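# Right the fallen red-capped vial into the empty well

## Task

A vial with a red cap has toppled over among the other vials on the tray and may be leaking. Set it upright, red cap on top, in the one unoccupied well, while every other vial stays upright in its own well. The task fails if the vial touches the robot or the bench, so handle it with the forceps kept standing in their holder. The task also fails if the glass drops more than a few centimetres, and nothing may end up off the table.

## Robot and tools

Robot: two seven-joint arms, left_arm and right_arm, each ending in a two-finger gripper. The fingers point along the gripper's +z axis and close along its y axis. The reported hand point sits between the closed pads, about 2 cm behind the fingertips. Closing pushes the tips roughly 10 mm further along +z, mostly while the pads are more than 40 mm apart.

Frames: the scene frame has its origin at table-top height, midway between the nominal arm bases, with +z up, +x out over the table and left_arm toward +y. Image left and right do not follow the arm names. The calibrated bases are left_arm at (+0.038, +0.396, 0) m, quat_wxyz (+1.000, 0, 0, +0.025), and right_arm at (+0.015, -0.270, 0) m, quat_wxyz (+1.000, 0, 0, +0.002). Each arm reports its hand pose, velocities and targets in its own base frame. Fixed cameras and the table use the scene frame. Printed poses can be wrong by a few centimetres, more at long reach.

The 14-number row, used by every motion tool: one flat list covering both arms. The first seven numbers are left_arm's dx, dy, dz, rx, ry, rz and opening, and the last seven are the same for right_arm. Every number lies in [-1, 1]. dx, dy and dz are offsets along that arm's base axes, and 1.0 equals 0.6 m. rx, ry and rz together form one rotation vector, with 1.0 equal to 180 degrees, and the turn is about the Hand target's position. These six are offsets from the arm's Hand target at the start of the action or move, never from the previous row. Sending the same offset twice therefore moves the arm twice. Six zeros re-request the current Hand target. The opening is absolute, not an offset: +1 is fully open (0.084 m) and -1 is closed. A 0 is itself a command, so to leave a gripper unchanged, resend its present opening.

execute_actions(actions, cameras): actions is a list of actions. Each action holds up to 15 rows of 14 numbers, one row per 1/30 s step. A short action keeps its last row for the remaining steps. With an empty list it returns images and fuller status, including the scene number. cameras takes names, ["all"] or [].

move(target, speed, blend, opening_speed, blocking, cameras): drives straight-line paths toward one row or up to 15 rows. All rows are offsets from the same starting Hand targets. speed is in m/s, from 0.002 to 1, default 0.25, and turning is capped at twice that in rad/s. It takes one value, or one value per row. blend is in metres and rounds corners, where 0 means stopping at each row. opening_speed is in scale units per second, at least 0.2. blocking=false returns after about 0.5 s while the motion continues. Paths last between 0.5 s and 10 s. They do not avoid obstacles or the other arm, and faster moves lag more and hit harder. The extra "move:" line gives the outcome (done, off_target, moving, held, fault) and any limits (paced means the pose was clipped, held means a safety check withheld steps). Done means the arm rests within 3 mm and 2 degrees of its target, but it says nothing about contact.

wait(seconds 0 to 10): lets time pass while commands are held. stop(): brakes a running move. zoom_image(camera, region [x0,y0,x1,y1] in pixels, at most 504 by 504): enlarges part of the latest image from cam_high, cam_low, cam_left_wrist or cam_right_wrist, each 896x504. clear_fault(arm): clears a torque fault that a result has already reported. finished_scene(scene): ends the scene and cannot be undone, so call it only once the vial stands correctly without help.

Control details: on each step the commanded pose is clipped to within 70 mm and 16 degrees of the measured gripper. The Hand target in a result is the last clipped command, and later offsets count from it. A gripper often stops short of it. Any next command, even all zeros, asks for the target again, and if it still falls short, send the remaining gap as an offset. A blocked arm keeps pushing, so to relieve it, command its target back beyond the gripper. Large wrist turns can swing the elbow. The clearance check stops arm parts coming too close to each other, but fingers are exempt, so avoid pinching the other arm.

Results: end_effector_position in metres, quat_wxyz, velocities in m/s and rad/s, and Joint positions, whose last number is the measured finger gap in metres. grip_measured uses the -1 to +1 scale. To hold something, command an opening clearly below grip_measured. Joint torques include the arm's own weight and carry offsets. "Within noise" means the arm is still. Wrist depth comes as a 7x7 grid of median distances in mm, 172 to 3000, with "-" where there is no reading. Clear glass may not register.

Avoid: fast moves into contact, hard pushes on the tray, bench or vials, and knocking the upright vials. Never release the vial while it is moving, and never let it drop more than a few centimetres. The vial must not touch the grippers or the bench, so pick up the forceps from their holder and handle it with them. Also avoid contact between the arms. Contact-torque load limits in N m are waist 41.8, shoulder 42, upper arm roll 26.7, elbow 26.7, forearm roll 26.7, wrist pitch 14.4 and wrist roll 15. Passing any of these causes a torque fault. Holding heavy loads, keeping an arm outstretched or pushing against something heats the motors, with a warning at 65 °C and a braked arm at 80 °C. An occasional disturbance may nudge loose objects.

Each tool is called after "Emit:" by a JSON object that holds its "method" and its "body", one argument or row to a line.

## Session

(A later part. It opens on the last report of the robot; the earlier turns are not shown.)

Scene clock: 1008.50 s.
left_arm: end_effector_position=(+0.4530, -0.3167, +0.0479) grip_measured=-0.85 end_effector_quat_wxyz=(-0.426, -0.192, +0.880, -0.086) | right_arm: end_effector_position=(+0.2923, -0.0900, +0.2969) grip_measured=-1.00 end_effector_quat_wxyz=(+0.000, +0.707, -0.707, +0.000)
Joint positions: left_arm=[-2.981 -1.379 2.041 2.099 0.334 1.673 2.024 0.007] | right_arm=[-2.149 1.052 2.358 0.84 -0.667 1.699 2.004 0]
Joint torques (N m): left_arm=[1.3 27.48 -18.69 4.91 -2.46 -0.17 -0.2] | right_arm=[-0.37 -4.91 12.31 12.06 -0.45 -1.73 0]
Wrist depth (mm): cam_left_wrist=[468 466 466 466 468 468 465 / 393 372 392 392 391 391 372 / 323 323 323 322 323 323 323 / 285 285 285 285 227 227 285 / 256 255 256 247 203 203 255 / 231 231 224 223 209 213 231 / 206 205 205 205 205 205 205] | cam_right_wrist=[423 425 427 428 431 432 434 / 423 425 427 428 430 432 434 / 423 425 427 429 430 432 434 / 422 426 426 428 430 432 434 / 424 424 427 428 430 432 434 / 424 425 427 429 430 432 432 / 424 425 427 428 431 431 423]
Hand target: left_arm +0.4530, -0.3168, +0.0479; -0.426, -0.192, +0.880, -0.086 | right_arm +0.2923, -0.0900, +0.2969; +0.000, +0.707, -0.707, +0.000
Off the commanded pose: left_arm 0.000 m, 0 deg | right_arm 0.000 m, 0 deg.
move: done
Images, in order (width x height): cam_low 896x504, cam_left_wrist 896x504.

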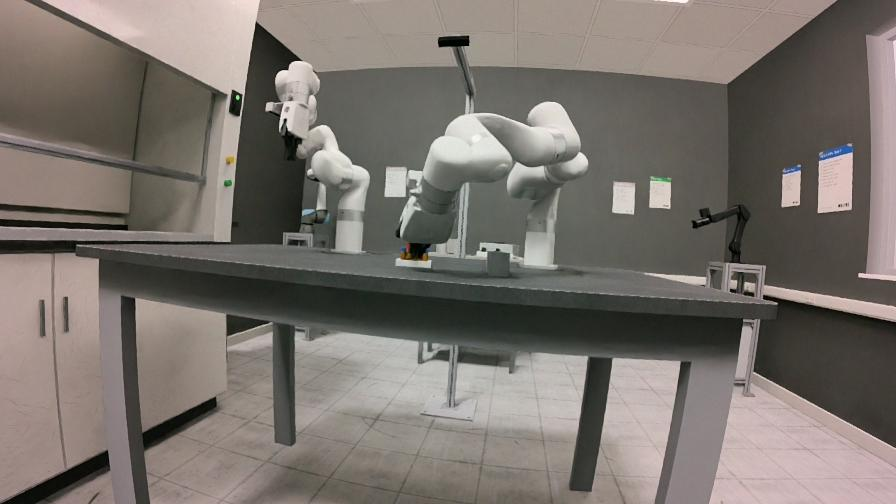

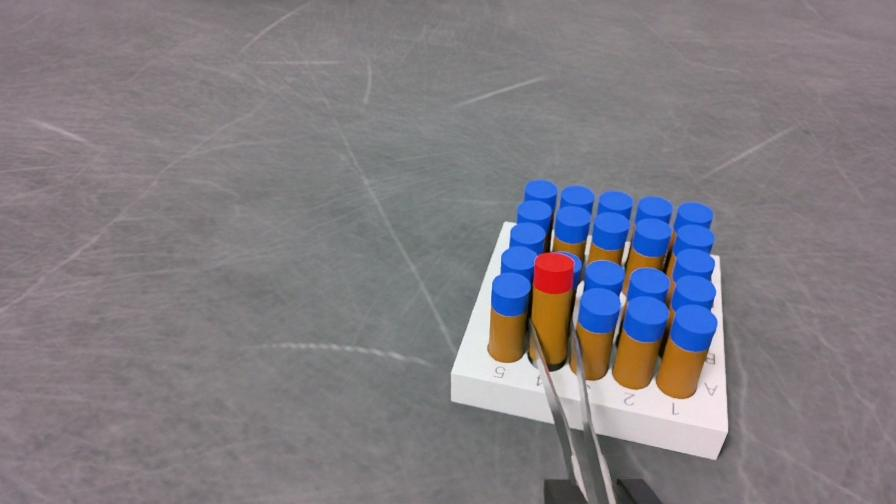

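Emit:
{"method": "move", "body": {
  "target": [0.0021,0.0002,-0.0163,-0.0181,0.0406,0,-0.95,0,0,0,0,0,0,-1],
  "speed": 0.02,
  "cameras": ["cam_left_wrist","cam_low"]
}}

Emit:
{"method": "zoom_image", "body": {
  "camera": "cam_left_wrist",
  "region": [480, 240, 640, 400]
}}

Emit:
{"method": "zoom_image", "body": {
  "camera": "cam_low",
  "region": [395, 235, 435, 270]
}}

Scene clock: 1026.50 s.
left_arm: end_effector_position=(+0.4543, -0.3166, +0.0381) grip_measured=-0.85 end_effector_quat_wxyz=(-0.487, -0.184, +0.848, -0.099) | right_arm: end_effector_position=(+0.2923, -0.0900, +0.2969) grip_measured=-1.00 end_effector_quat_wxyz=(+0.000, +0.707, -0.707, +0.000)
Joint positions: left_arm=[-3.086 -1.505 2.047 2.369 0.277 1.842 2.07 0.007] | right_arm=[-2.149 1.052 2.358 0.84 -0.667 1.699 2.004 0]
Joint torques (N m): left_arm=[-2.48 27.54 -14.05 5 -2.75 0.14 0.08] | right_arm=[-0.51 -4.97 12.47 11.88 -0.51 -1.73 -0.06]
Wrist depth (mm): cam_left_wrist=[655 655 618 633 652 650 652 / 490 491 455 491 490 490 489 / 368 368 368 368 367 367 367 / 310 310 310 310 236 241 310 / 268 268 268 256 207 206 267 / 236 236 227 218 206 215 235 / 203 203 204 203 203 203 203] | cam_right_wrist=[423 425 426 428 431 432 433 / 424 425 426 429 430 431 433 / 424 425 427 428 431 432 435 / 424 425 427 428 430 432 434 / 423 424 427 428 431 432 433 / 424 426 427 428 430 431 432 / 424 424 427 429 431 432 423]
Hand target: left_arm +0.4543, -0.3166, +0.0381; -0.487, -0.184, +0.848, -0.099 | right_arm +0.2923, -0.0900, +0.2969; +0.000, +0.707, -0.707, +0.000
Off the commanded pose: left_arm 0.000 m, 0 deg | right_arm 0.000 m, 0 deg.
move: done
Images, in order (width x height): cam_low 896x504, cam_left_wrist 896x504.

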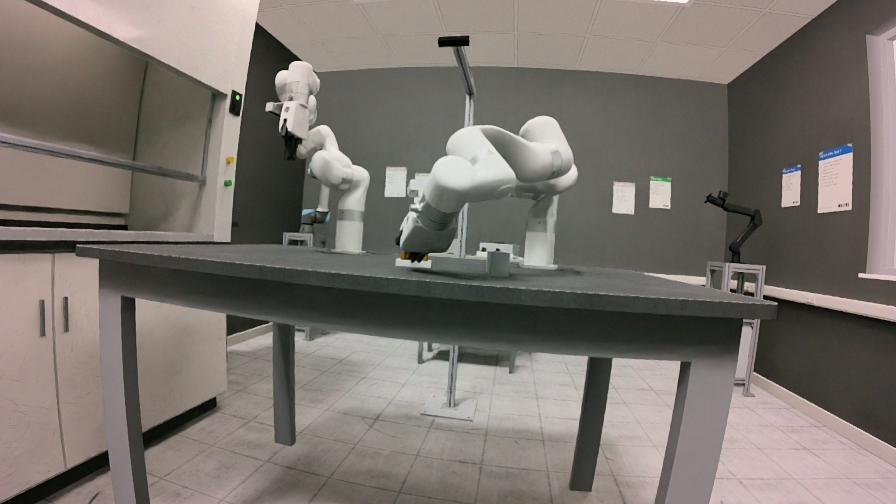

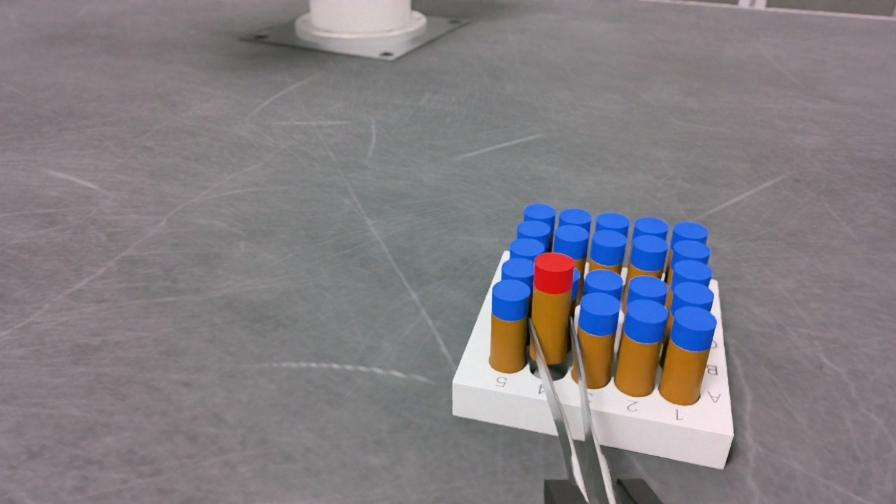

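Scaled by 3.150 from the camera's 896x504 image, which has a finer 1280x720 frame.

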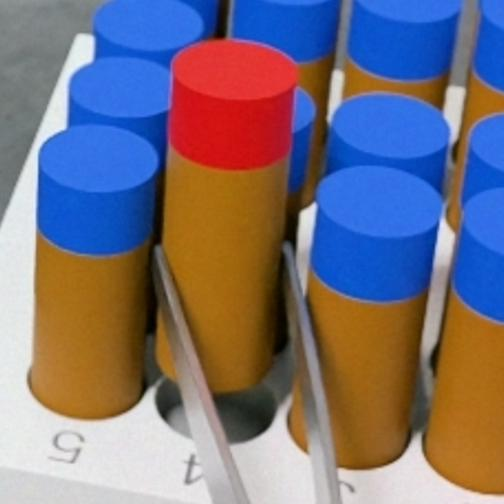

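Scaled by 12.600 from the camera's 896x504 image, which has a finer 1280x720 frame.

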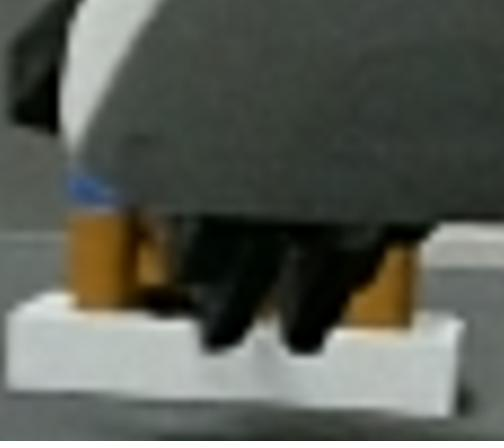

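Emit:
{"method": "zoom_image", "body": {
  "camera": "cam_low",
  "region": [396, 246, 420, 266]
}}

Emit:
{"method": "zoom_image", "body": {
  "camera": "cam_left_wrist",
  "region": [510, 330, 590, 400]
}}

Scaled by 21.000 from the camera's 896x504 image, which has a finer 1280x720 frame.

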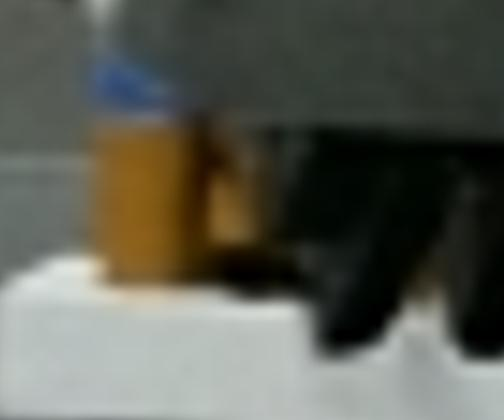

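Scaled by 6.300 from the camera's 896x504 image, which has a finer 1280x720 frame.

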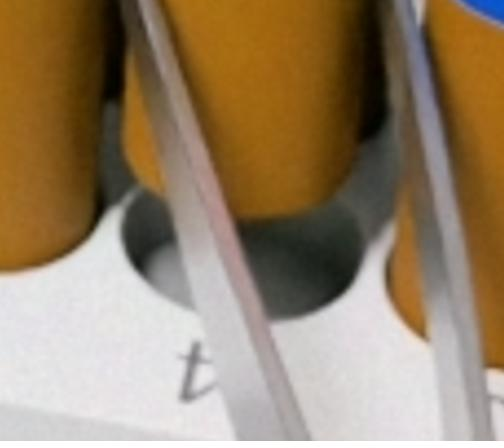

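Emit:
{"method": "move", "body": {
  "target": [0,0,-0.005,0,0,0,-0.95,0,0,0,0,0,0,-1],
  "speed": 0.02,
  "cameras": ["cam_left_wrist","cam_low"]
}}

Emit:
{"method": "zoom_image", "body": {
  "camera": "cam_left_wrist",
  "region": [480, 240, 640, 400]
}}

Emit:
{"method": "zoom_image", "body": {
  "camera": "cam_low",
  "region": [396, 246, 420, 266]
}}

Emit:
{"method": "zoom_image", "body": {
  "camera": "cam_left_wrist",
  "region": [510, 320, 590, 390]
}}

Scene clock: 1047.83 s.
left_arm: end_effector_position=(+0.4543, -0.3166, +0.0351) grip_measured=-0.85 end_effector_quat_wxyz=(-0.487, -0.184, +0.848, -0.099) | right_arm: end_effector_position=(+0.2923, -0.0900, +0.2969) grip_measured=-1.00 end_effector_quat_wxyz=(+0.000, +0.707, -0.707, +0.000)
Joint positions: left_arm=[-3.089 -1.51 2.049 2.374 0.279 1.841 2.074 0.007] | right_arm=[-2.149 1.052 2.358 0.84 -0.667 1.699 2.004 0]
Joint torques (N m): left_arm=[-1.79 27.67 -13.98 4.99 -1.56 -0.29 0.34] | right_arm=[-0.7 -4.66 12.51 11.88 -0.63 -1.75 -0.04]
Wrist depth (mm): cam_left_wrist=[645 642 619 634 641 640 637 / 482 481 446 481 479 482 480 / 362 362 361 361 361 360 361 / 304 304 304 304 235 235 304 / 263 262 263 251 201 202 263 / 231 231 222 218 206 211 230 / 199 200 199 199 199 199 199] | cam_right_wrist=[424 426 427 428 429 432 434 / 424 425 427 428 430 431 434 / 423 424 427 428 431 432 434 / 423 425 427 428 430 431 434 / 423 425 427 428 429 432 434 / 423 426 426 428 431 432 432 / 423 425 426 428 430 432 424]
Hand target: left_arm +0.4543, -0.3166, +0.0351; -0.487, -0.184, +0.848, -0.099 | right_arm +0.2923, -0.0900, +0.2969; +0.000, +0.707, -0.707, +0.000
Off the commanded pose: left_arm 0.000 m, 0 deg | right_arm 0.000 m, 0 deg.
move: done
Images, in order (width x height): cam_low 896x504, cam_left_wrist 896x504.

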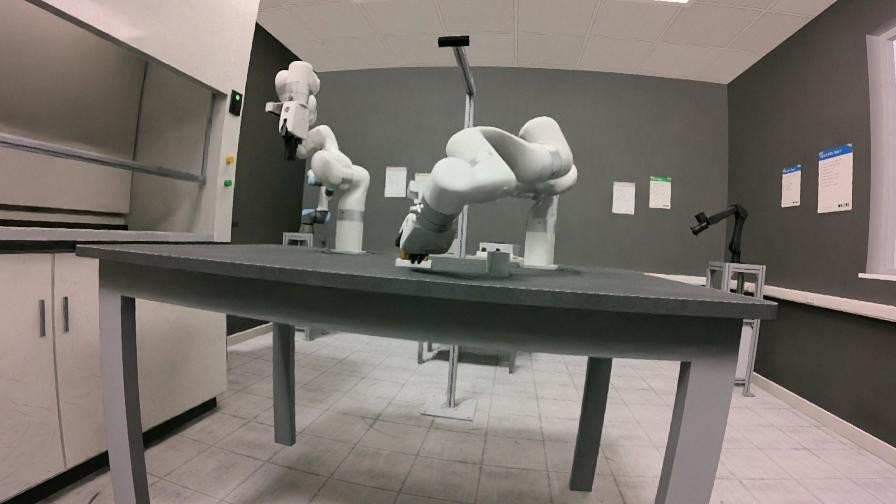

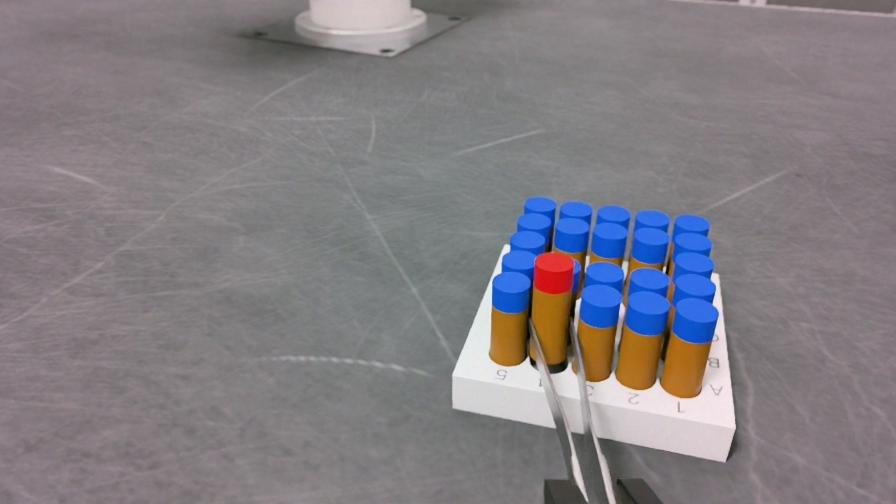

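Scaled by 3.150 from the camera's 896x504 image, which has a finer 1280x720 frame.

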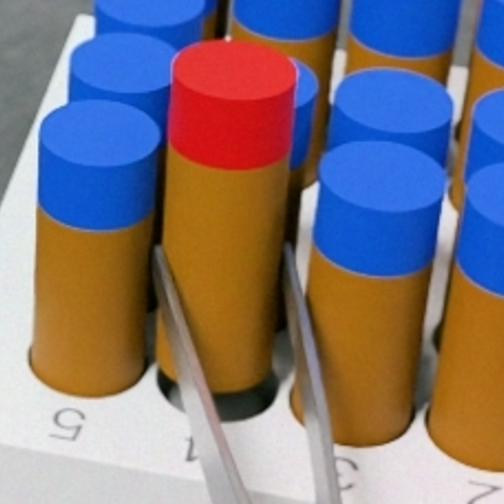

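Scaled by 21.000 from the camera's 896x504 image, which has a finer 1280x720 frame.

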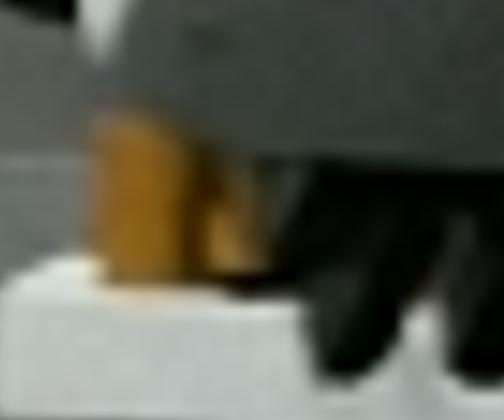

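Scaled by 6.300 from the camera's 896x504 image, which has a finer 1280x720 frame.

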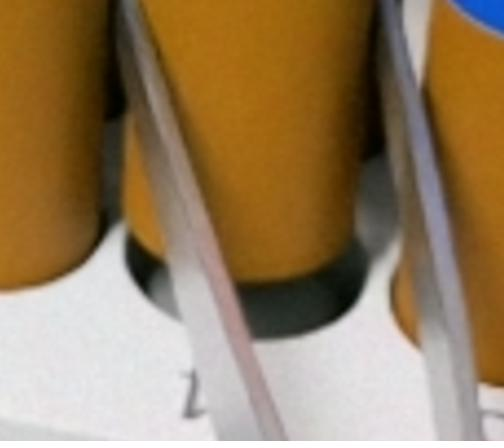

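Emit:
{"method": "move", "body": {
  "target": [
    [0.00145,0.00077,0,0,0,0,-0.95,0,0,0,0,0,0,-1],
    [0.00145,0.00077,-0.0055,0,0,0,-0.95,0,0,0,0,0,0,-1]
  ],
  "speed": 0.02,
  "cameras": ["cam_left_wrist","cam_low"]
}}

Emit:
{"method": "zoom_image", "body": {
  "camera": "cam_left_wrist",
  "region": [480, 240, 640, 400]
}}

Emit:
{"method": "zoom_image", "body": {
  "camera": "cam_left_wrist",
  "region": [510, 320, 590, 390]
}}

Scene clock: 1054.60 s.
left_arm: end_effector_position=(+0.4552, -0.3162, +0.0318) grip_measured=-0.85 end_effector_quat_wxyz=(-0.487, -0.185, +0.848, -0.099) | right_arm: end_effector_position=(+0.2923, -0.0900, +0.2969) grip_measured=-1.00 end_effector_quat_wxyz=(+0.000, +0.707, -0.707, +0.000)
Joint positions: left_arm=[-3.097 -1.519 2.052 2.392 0.281 1.846 2.08 0.007] | right_arm=[-2.149 1.052 2.358 0.84 -0.667 1.699 2.004 0]
Joint torques (N m): left_arm=[-2.01 27.76 -13.64 4.78 -1.5 -0.17 0.02] | right_arm=[-0.65 -4.99 12.44 11.92 -0.51 -1.67 -0.09]
Wrist depth (mm): cam_left_wrist=[630 630 619 623 628 626 625 / 471 435 471 471 468 471 471 / 354 353 354 353 353 352 353 / 298 298 297 298 216 228 298 / 258 257 257 246 203 200 257 / 226 226 218 215 205 206 226 / 195 195 195 195 195 195 195] | cam_right_wrist=[423 424 427 429 430 432 434 / 423 425 427 429 429 432 434 / 424 426 426 428 430 432 434 / 423 425 427 428 430 432 434 / 423 425 426 429 430 432 434 / 423 426 427 429 430 432 432 / 423 424 427 428 430 432 423]
Hand target: left_arm +0.4552, -0.3162, +0.0318; -0.487, -0.184, +0.848, -0.099 | right_arm +0.2923, -0.0900, +0.2969; +0.000, +0.707, -0.707, +0.000
Off the commanded pose: left_arm 0.000 m, 0 deg | right_arm 0.000 m, 0 deg.
move: done
Images, in order (width x height): cam_low 896x504, cam_left_wrist 896x504.

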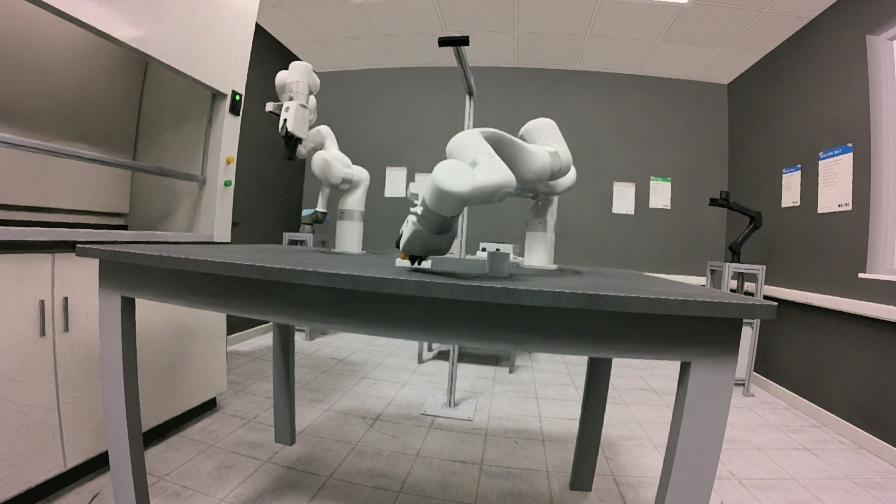

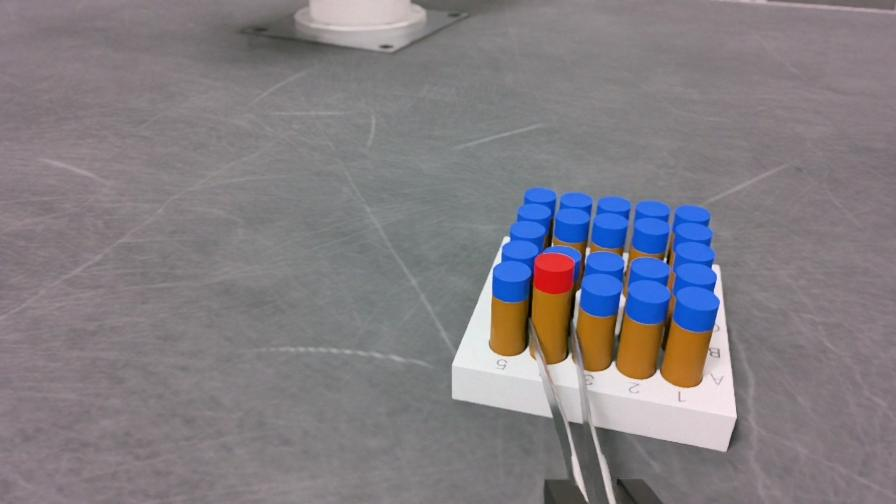

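Scaled by 3.150 from the camera's 896x504 image, which has a finer 1280x720 frame.

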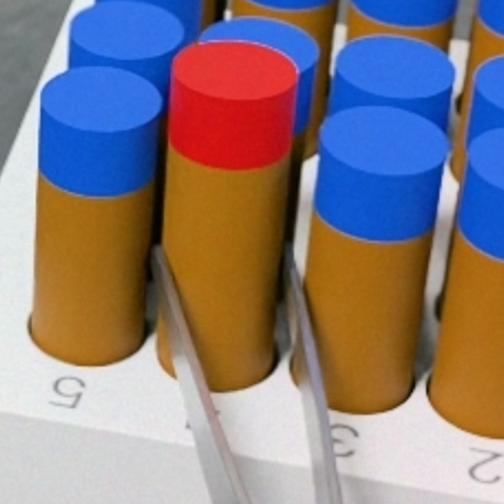

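Scaled by 6.300 from the camera's 896x504 image, which has a finer 1280x720 frame.

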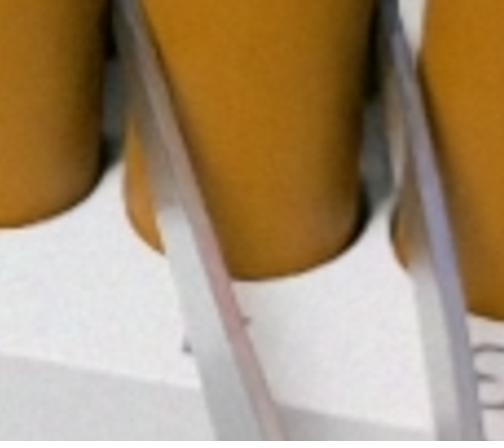

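Emit:
{"method": "move", "body": {
  "target": [
    [-0.00045,-0.0002,0,0,0,0,-0.95,0,0,0,0,0,0,-1],
    [-0.00045,-0.0002,-0.004,0,0,0,-0.95,0,0,0,0,0,0,-1]
  ],
  "speed": 0.02,
  "cameras": ["cam_left_wrist","cam_low"]
}}

Emit:
{"method": "zoom_image", "body": {
  "camera": "cam_left_wrist",
  "region": [480, 240, 640, 400]
}}

Scene clock: 1059.13 s.
left_arm: end_effector_position=(+0.4549, -0.3163, +0.0294) grip_measured=-0.85 end_effector_quat_wxyz=(-0.487, -0.185, +0.848, -0.099) | right_arm: end_effector_position=(+0.2923, -0.0900, +0.2969) grip_measured=-1.00 end_effector_quat_wxyz=(+0.000, +0.707, -0.707, +0.000)
Joint positions: left_arm=[-3.098 -1.522 2.054 2.392 0.283 1.844 2.083 0.007] | right_arm=[-2.149 1.052 2.358 0.84 -0.667 1.699 2.004 0]
Joint torques (N m): left_arm=[-1.82 27.48 -12.8 4.88 -0.74 -0.23 0.24] | right_arm=[-0.48 -4.85 12.44 11.85 -0.5 -1.6 -0.14]
Wrist depth (mm): cam_left_wrist=[618 619 615 619 616 619 616 / 465 428 463 464 462 464 463 / 348 348 348 349 348 347 347 / 293 293 293 293 212 225 292 / 253 253 253 242 203 199 253 / 223 223 215 214 204 206 222 / 192 192 192 192 192 192 192] | cam_right_wrist=[423 425 427 428 430 432 434 / 423 424 427 429 431 433 433 / 424 425 426 428 430 431 434 / 423 424 427 428 430 431 433 / 423 425 426 428 431 431 434 / 424 426 427 428 429 432 432 / 423 425 427 428 431 432 422]
Hand target: left_arm +0.4549, -0.3163, +0.0294; -0.487, -0.184, +0.848, -0.099 | right_arm +0.2923, -0.0900, +0.2969; +0.000, +0.707, -0.707, +0.000
Off the commanded pose: left_arm 0.000 m, 0 deg | right_arm 0.000 m, 0 deg.
move: done
Images, in order (width x height): cam_low 896x504, cam_left_wrist 896x504.

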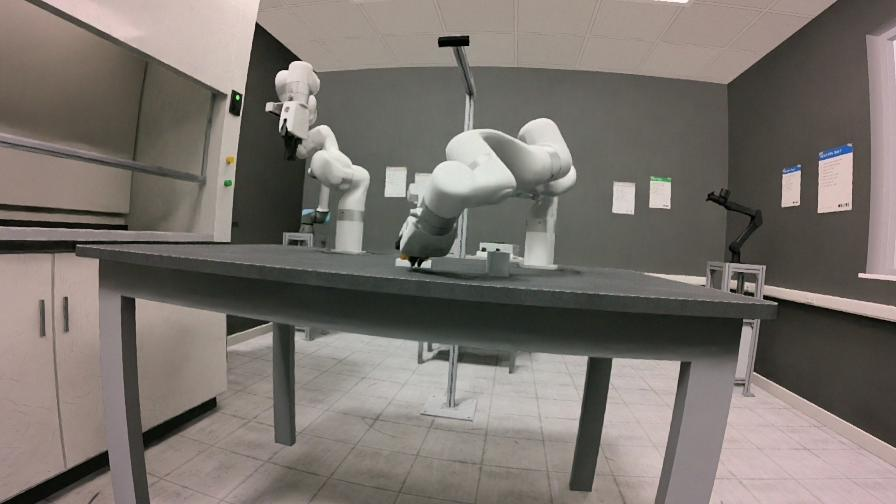

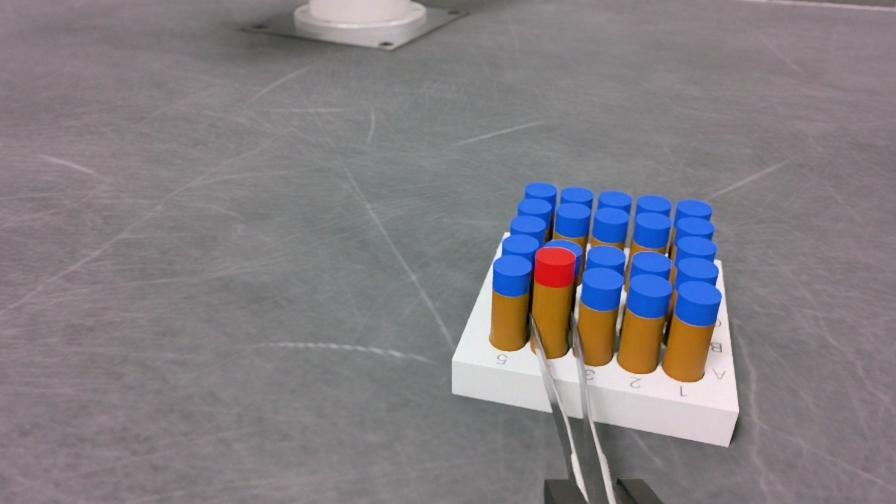

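Scaled by 3.150 from the camera's 896x504 image, which has a finer 1280x720 frame.

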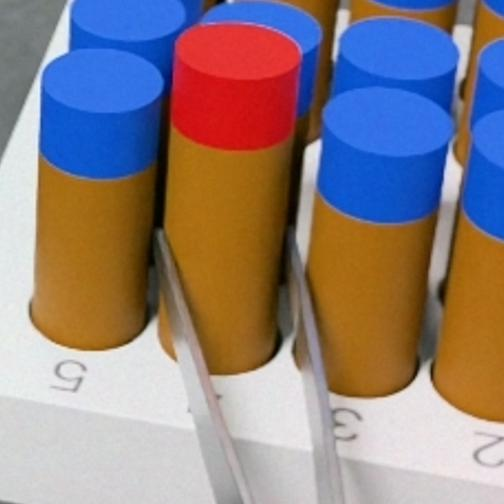

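Emit:
{"method": "move", "body": {
  "target": [
    [0,0,0.004,0,0,0,-0.95,0,0,0,0,0,0,-1],
    [0.0009,0.0006,-0.0016,-0.0056,0.0127,0,-0.95,0,0,0,0,0,0,-1]
  ],
  "speed": 0.02,
  "cameras": ["cam_left_wrist","cam_low"]
}}

Emit:
{"method": "zoom_image", "body": {
  "camera": "cam_left_wrist",
  "region": [480, 240, 640, 400]
}}

Emit:
{"method": "zoom_image", "body": {
  "camera": "cam_left_wrist",
  "region": [510, 320, 590, 390]
}}

Scene clock: 1069.73 s.
left_arm: end_effector_position=(+0.4554, -0.3159, +0.0284) grip_measured=-0.85 end_effector_quat_wxyz=(-0.505, -0.182, +0.837, -0.102) | right_arm: end_effector_position=(+0.2923, -0.0900, +0.2969) grip_measured=-1.00 end_effector_quat_wxyz=(+0.000, +0.707, -0.707, +0.000)
Joint positions: left_arm=[-3.165 -1.574 2.055 2.545 0.263 1.93 2.101 0.007] | right_arm=[-2.149 1.052 2.358 0.84 -0.667 1.699 2.004 0]
Joint torques (N m): left_arm=[-1.91 28.5 -11.24 5.02 -2.8 0.23 0.09] | right_arm=[-0.55 -4.97 12.39 11.86 -0.43 -1.7 -0.09]
Wrist depth (mm): cam_left_wrist=[733 734 631 671 732 731 729 / 518 515 472 515 517 515 515 / 371 371 371 370 372 371 372 / 306 307 307 306 218 232 305 / 261 261 261 248 204 201 261 / 227 227 218 214 205 207 226 / 194 194 194 194 193 194 194] | cam_right_wrist=[423 425 427 428 430 432 434 / 424 425 427 428 431 431 433 / 424 425 426 429 430 432 434 / 424 425 427 428 430 431 433 / 424 425 427 428 429 432 434 / 423 425 427 428 431 432 432 / 423 425 427 429 430 432 423]
Hand target: left_arm +0.4554, -0.3159, +0.0284; -0.505, -0.182, +0.837, -0.102 | right_arm +0.2923, -0.0900, +0.2969; +0.000, +0.707, -0.707, +0.000
Off the commanded pose: left_arm 0.000 m, 0 deg | right_arm 0.000 m, 0 deg.
move: done
Images, in order (width x height): cam_low 896x504, cam_left_wrist 896x504.

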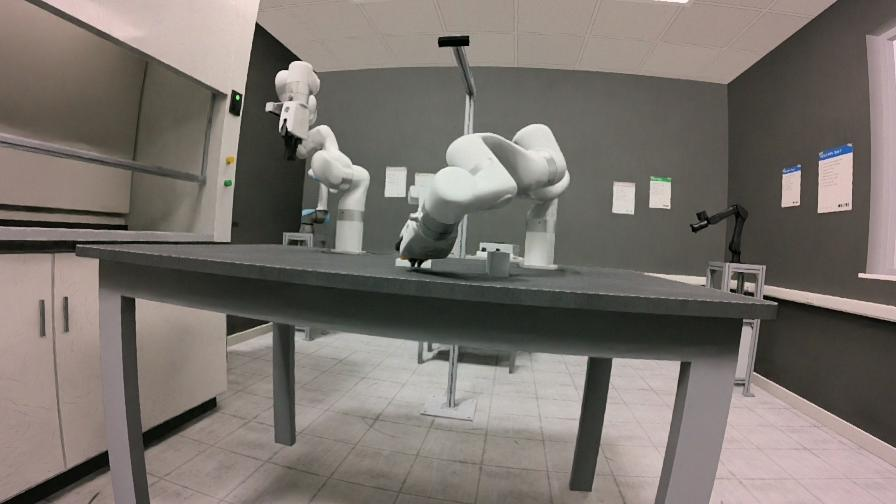

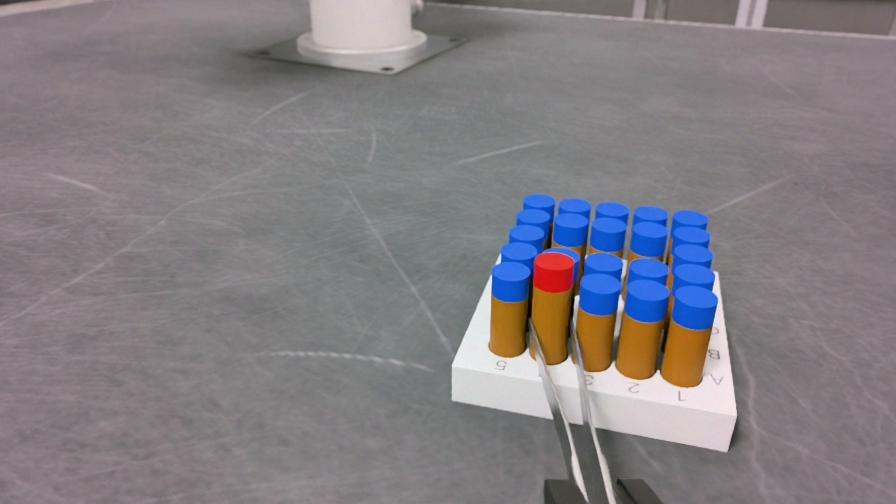

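Scaled by 3.150 from the camera's 896x504 image, which has a finer 1280x720 frame.

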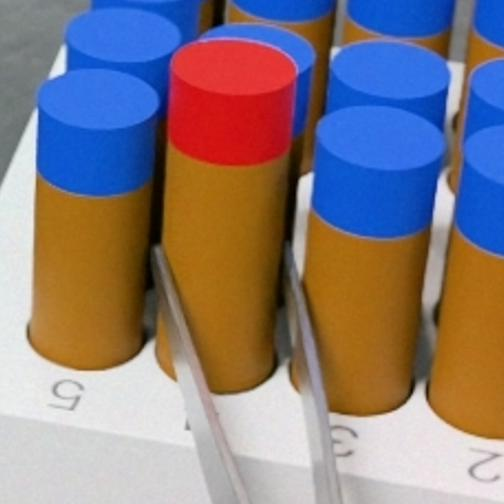

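Scaled by 6.300 from the camera's 896x504 image, which has a finer 1280x720 frame.

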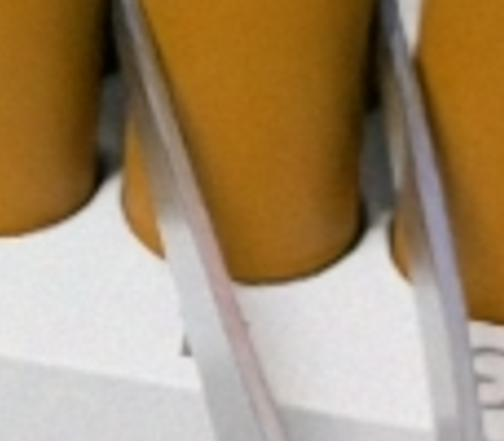

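Emit:
{"method": "move", "body": {
  "target": [
    [0,0,0.004,0,0,0,-0.95,0,0,0,0,0,0,-1],
    [0.0021,0.00095,-0.0062,-0.009,0.0203,0,-0.95,0,0,0,0,0,0,-1]
  ],
  "speed": 0.02,
  "cameras": ["cam_left_wrist","cam_low"]
}}

Emit:
{"method": "zoom_image", "body": {
  "camera": "cam_left_wrist",
  "region": [480, 240, 640, 400]
}}

Emit:
{"method": "zoom_image", "body": {
  "camera": "cam_left_wrist",
  "region": [510, 320, 590, 390]
}}

Scene clock: 1078.37 s.
left_arm: end_effector_position=(+0.4559, -0.3151, +0.0248) grip_measured=-0.85 end_effector_quat_wxyz=(-0.525, -0.186, +0.823, -0.117) | right_arm: end_effector_position=(+0.2923, -0.0900, +0.2969) grip_measured=-1.00 end_effector_quat_wxyz=(+0.000, +0.707, -0.707, +0.000)
Joint positions: left_arm=[-3.233 -1.628 2.092 2.707 0.194 2.003 2.13 0.007] | right_arm=[-2.149 1.052 2.358 0.84 -0.667 1.699 2.004 0]
Joint torques (N m): left_arm=[-1.83 30.29 -8.87 5.14 -3.09 -0.01 0.09] | right_arm=[-0.56 -4.72 12.43 11.88 -0.28 -1.56 -0.02]
Wrist depth (mm): cam_left_wrist=[1217 969 667 792 - 2816 2624 / 610 604 537 595 589 585 580 / 408 406 403 401 397 395 392 / 325 324 322 322 235 237 316 / 272 270 269 268 203 197 264 / 231 231 221 218 205 204 227 / 195 194 194 193 192 192 191] | cam_right_wrist=[423 426 427 428 431 432 434 / 423 425 427 428 430 432 434 / 424 424 427 428 430 432 434 / 423 424 427 428 429 431 432 / 423 425 427 428 430 431 433 / 423 425 427 428 430 432 432 / 423 425 426 429 431 432 423]
Hand target: left_arm +0.4567, -0.3154, +0.0247; -0.534, -0.178, +0.819, -0.108 | right_arm +0.2923, -0.0900, +0.2969; +0.000, +0.707, -0.707, +0.000
Off the commanded pose: left_arm 0.001 m, 2 deg | right_arm 0.000 m, 0 deg.
elbow stopped short (left arm): the move would have taken joint 4 (elbow) straighter than the controller allows.
move: done
Images, in order (width x height): cam_low 896x504, cam_left_wrist 896x504.

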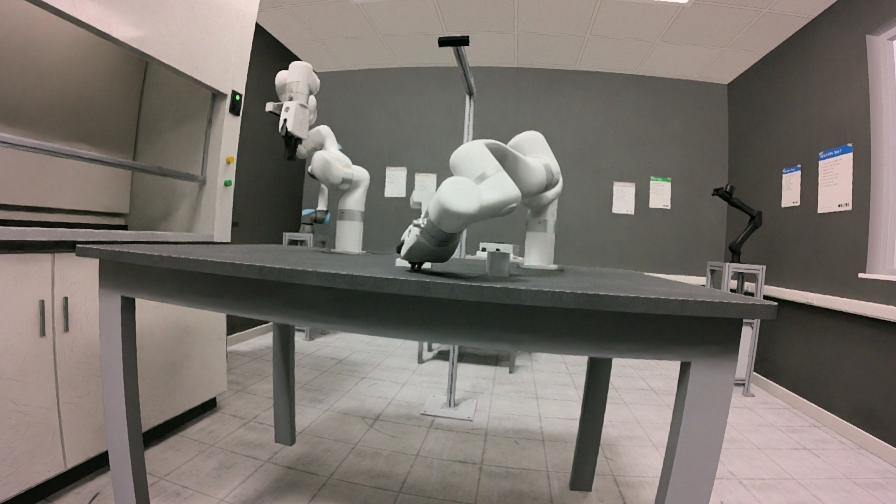

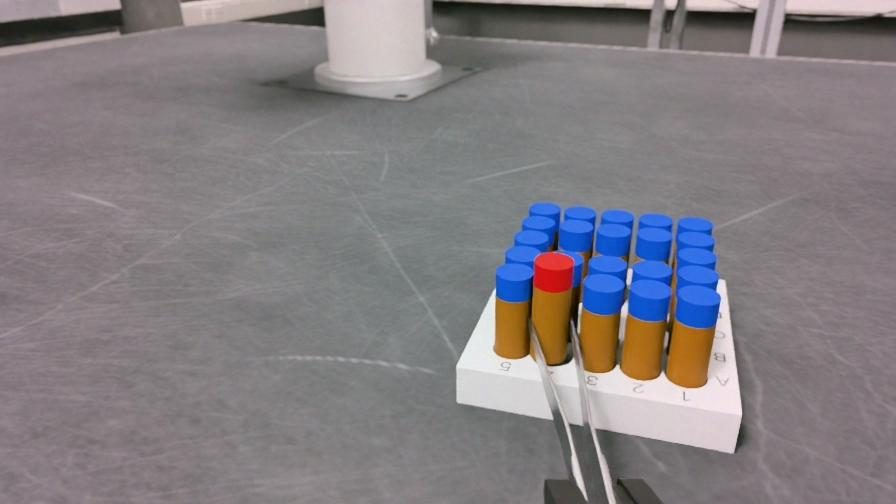

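Scaled by 3.150 from the camera's 896x504 image, which has a finer 1280x720 frame.

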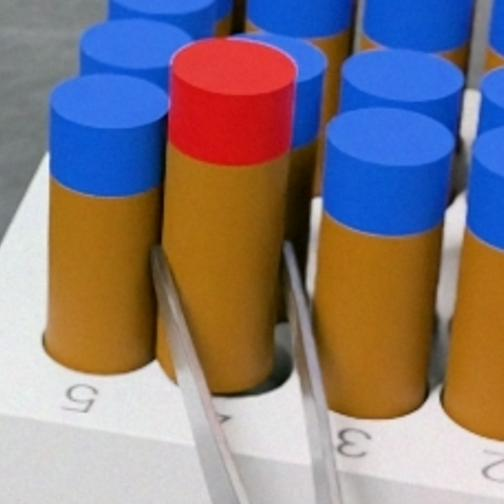

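Scaled by 6.300 from the camera's 896x504 image, which has a finer 1280x720 frame.

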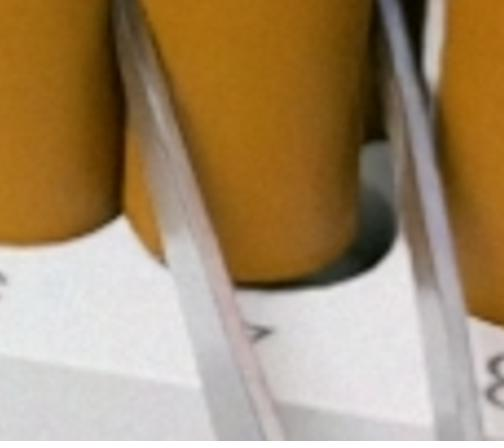

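Emit:
{"method": "move", "body": {
  "target": [
    [-0.0012,0,0.0092,0.009,-0.0203,0,-0.95,0,0,0,0,0,0,-1],
    [-0.0031,-0.0012,0.0092,0.009,-0.0203,0,-0.95,0,0,0,0,0,0,-1],
    [-0.0031,-0.0012,0.0052,0.009,-0.0203,0,-0.95,0,0,0,0,0,0,-1]
  ],
  "speed": 0.02,
  "cameras": ["cam_left_wrist","cam_low"]
}}

Emit:
{"method": "zoom_image", "body": {
  "camera": "cam_left_wrist",
  "region": [480, 240, 640, 400]
}}

Emit:
{"method": "zoom_image", "body": {
  "camera": "cam_left_wrist",
  "region": [510, 320, 590, 390]
}}

Scene clock: 1093.27 s.
left_arm: end_effector_position=(+0.4549, -0.3161, +0.0278) grip_measured=-0.85 end_effector_quat_wxyz=(-0.505, -0.182, +0.837, -0.102) | right_arm: end_effector_position=(+0.2923, -0.0900, +0.2969) grip_measured=-1.00 end_effector_quat_wxyz=(+0.000, +0.707, -0.707, +0.000)
Joint positions: left_arm=[-3.165 -1.559 2.095 2.53 0.225 1.919 2.112 0.007] | right_arm=[-2.149 1.052 2.358 0.84 -0.667 1.699 2.004 0]
Joint torques (N m): left_arm=[-2.09 28.52 -11.47 5.1 -1.42 0.47 0.16] | right_arm=[-0.43 -4.83 12.27 11.81 -0.49 -1.76 -0.15]
Wrist depth (mm): cam_left_wrist=[728 735 630 670 728 726 730 / 514 517 469 515 513 515 512 / 369 369 370 369 369 368 369 / 305 305 305 306 217 230 305 / 260 260 260 247 203 200 260 / 226 226 217 213 204 205 226 / 193 193 193 193 193 193 192] | cam_right_wrist=[423 425 427 428 430 432 434 / 423 424 426 429 430 432 433 / 424 424 427 429 429 431 434 / 424 425 426 428 430 432 434 / 423 425 427 428 430 432 434 / 423 425 426 428 429 432 432 / 423 425 427 429 430 431 424]
Hand target: left_arm +0.4548, -0.3161, +0.0278; -0.505, -0.182, +0.837, -0.102 | right_arm +0.2923, -0.0900, +0.2969; +0.000, +0.707, -0.707, +0.000
Off the commanded pose: left_arm 0.000 m, 0 deg | right_arm 0.000 m, 0 deg.
move: done
Images, in order (width x height): cam_low 896x504, cam_left_wrist 896x504.

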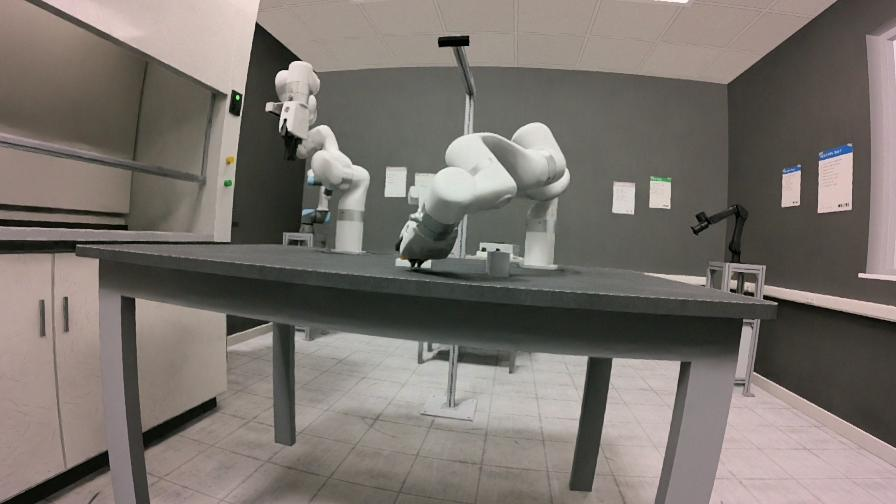

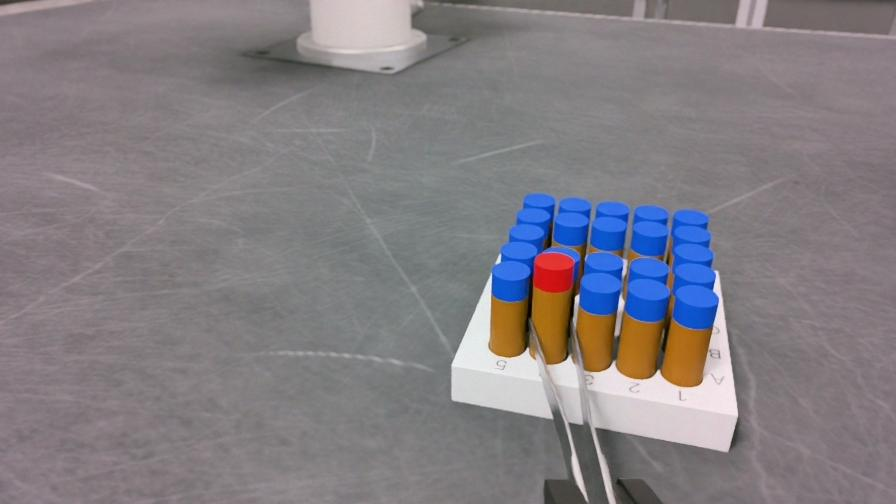

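Scaled by 3.150 from the camera's 896x504 image, which has a finer 1280x720 frame.

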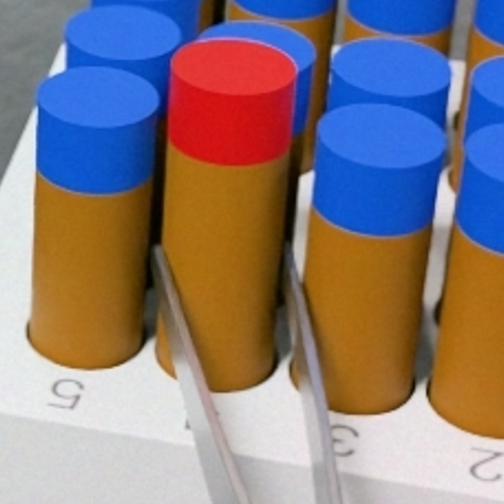

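Scaled by 6.300 from the camera's 896x504 image, which has a finer 1280x720 frame.

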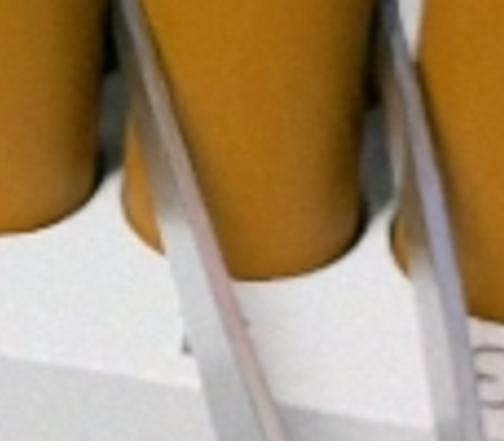

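Emit:
{"method": "move", "body": {
  "target": [
    [-0.0005,-0.0002,0.0,0,0,0,-0.95,0,0,0,0,0,0,-1],
    [-0.0005,-0.0002,-0.003,0,0,0,-0.95,0,0,0,0,0,0,-1]
  ],
  "speed": 0.02,
  "cameras": ["cam_left_wrist"]
}}

Emit:
{"method": "zoom_image", "body": {
  "camera": "cam_left_wrist",
  "region": [480, 240, 640, 400]
}}

Scene clock: 1098.97 s.
left_arm: end_effector_position=(+0.4546, -0.3162, +0.0260) grip_measured=-0.85 end_effector_quat_wxyz=(-0.505, -0.182, +0.837, -0.102) | right_arm: end_effector_position=(+0.2923, -0.0900, +0.2969) grip_measured=-1.00 end_effector_quat_wxyz=(+0.000, +0.707, -0.707, +0.000)
Joint positions: left_arm=[-3.165 -1.562 2.096 2.53 0.226 1.917 2.114 0.007] | right_arm=[-2.149 1.052 2.358 0.84 -0.667 1.699 2.004 0]
Joint torques (N m): left_arm=[-1.72 28.24 -11.44 5.56 -1.3 0.41 0.25] | right_arm=[-0.73 -4.81 12.42 11.99 -0.49 -1.6 -0.04]
Wrist depth (mm): cam_left_wrist=[719 725 627 670 718 717 724 / 508 508 463 508 506 506 507 / 365 366 365 364 365 363 365 / 302 302 301 301 213 226 301 / 257 257 256 244 203 199 256 / 224 224 214 213 203 205 223 / 191 191 190 191 190 190 190] | cam_right_wrist=[423 425 427 428 430 432 434 / 424 425 427 428 430 431 432 / 422 424 427 429 430 432 434 / 424 424 427 428 430 432 434 / 424 424 427 428 430 431 434 / 424 425 427 429 430 431 432 / 424 425 427 427 430 431 423]
Hand target: left_arm +0.4545, -0.3162, +0.0260; -0.505, -0.182, +0.837, -0.102 | right_arm +0.2923, -0.0900, +0.2969; +0.000, +0.707, -0.707, +0.000
Off the commanded pose: left_arm 0.000 m, 0 deg | right_arm 0.000 m, 0 deg.
move: done
Images, in order (width x height): cam_left_wrist 896x504.

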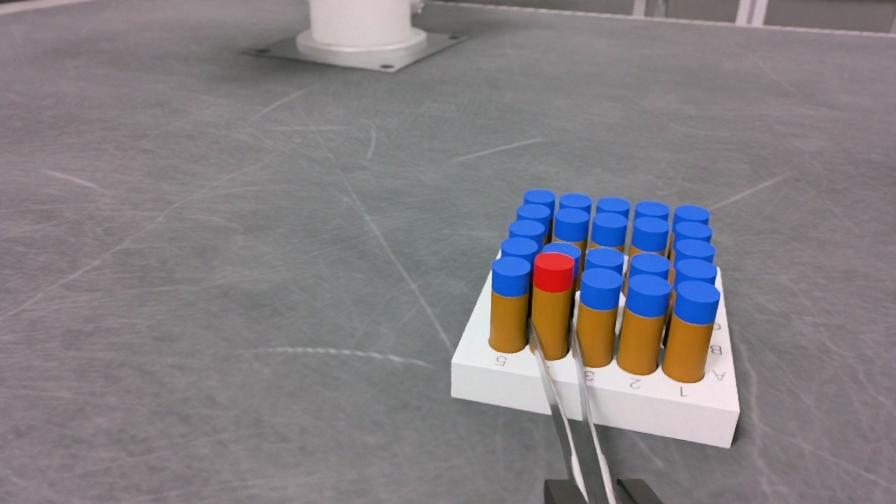

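Scaled by 3.150 from the camera's 896x504 image, which has a finer 1280x720 frame.

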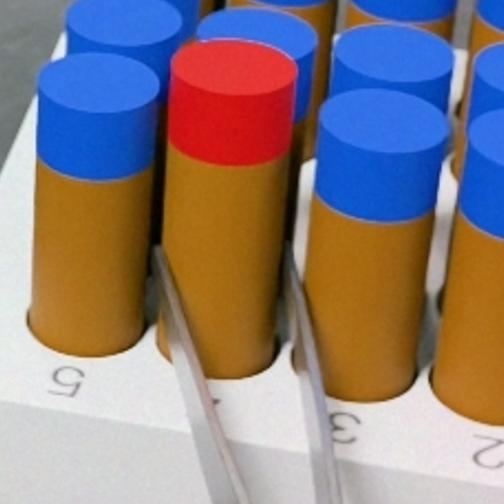

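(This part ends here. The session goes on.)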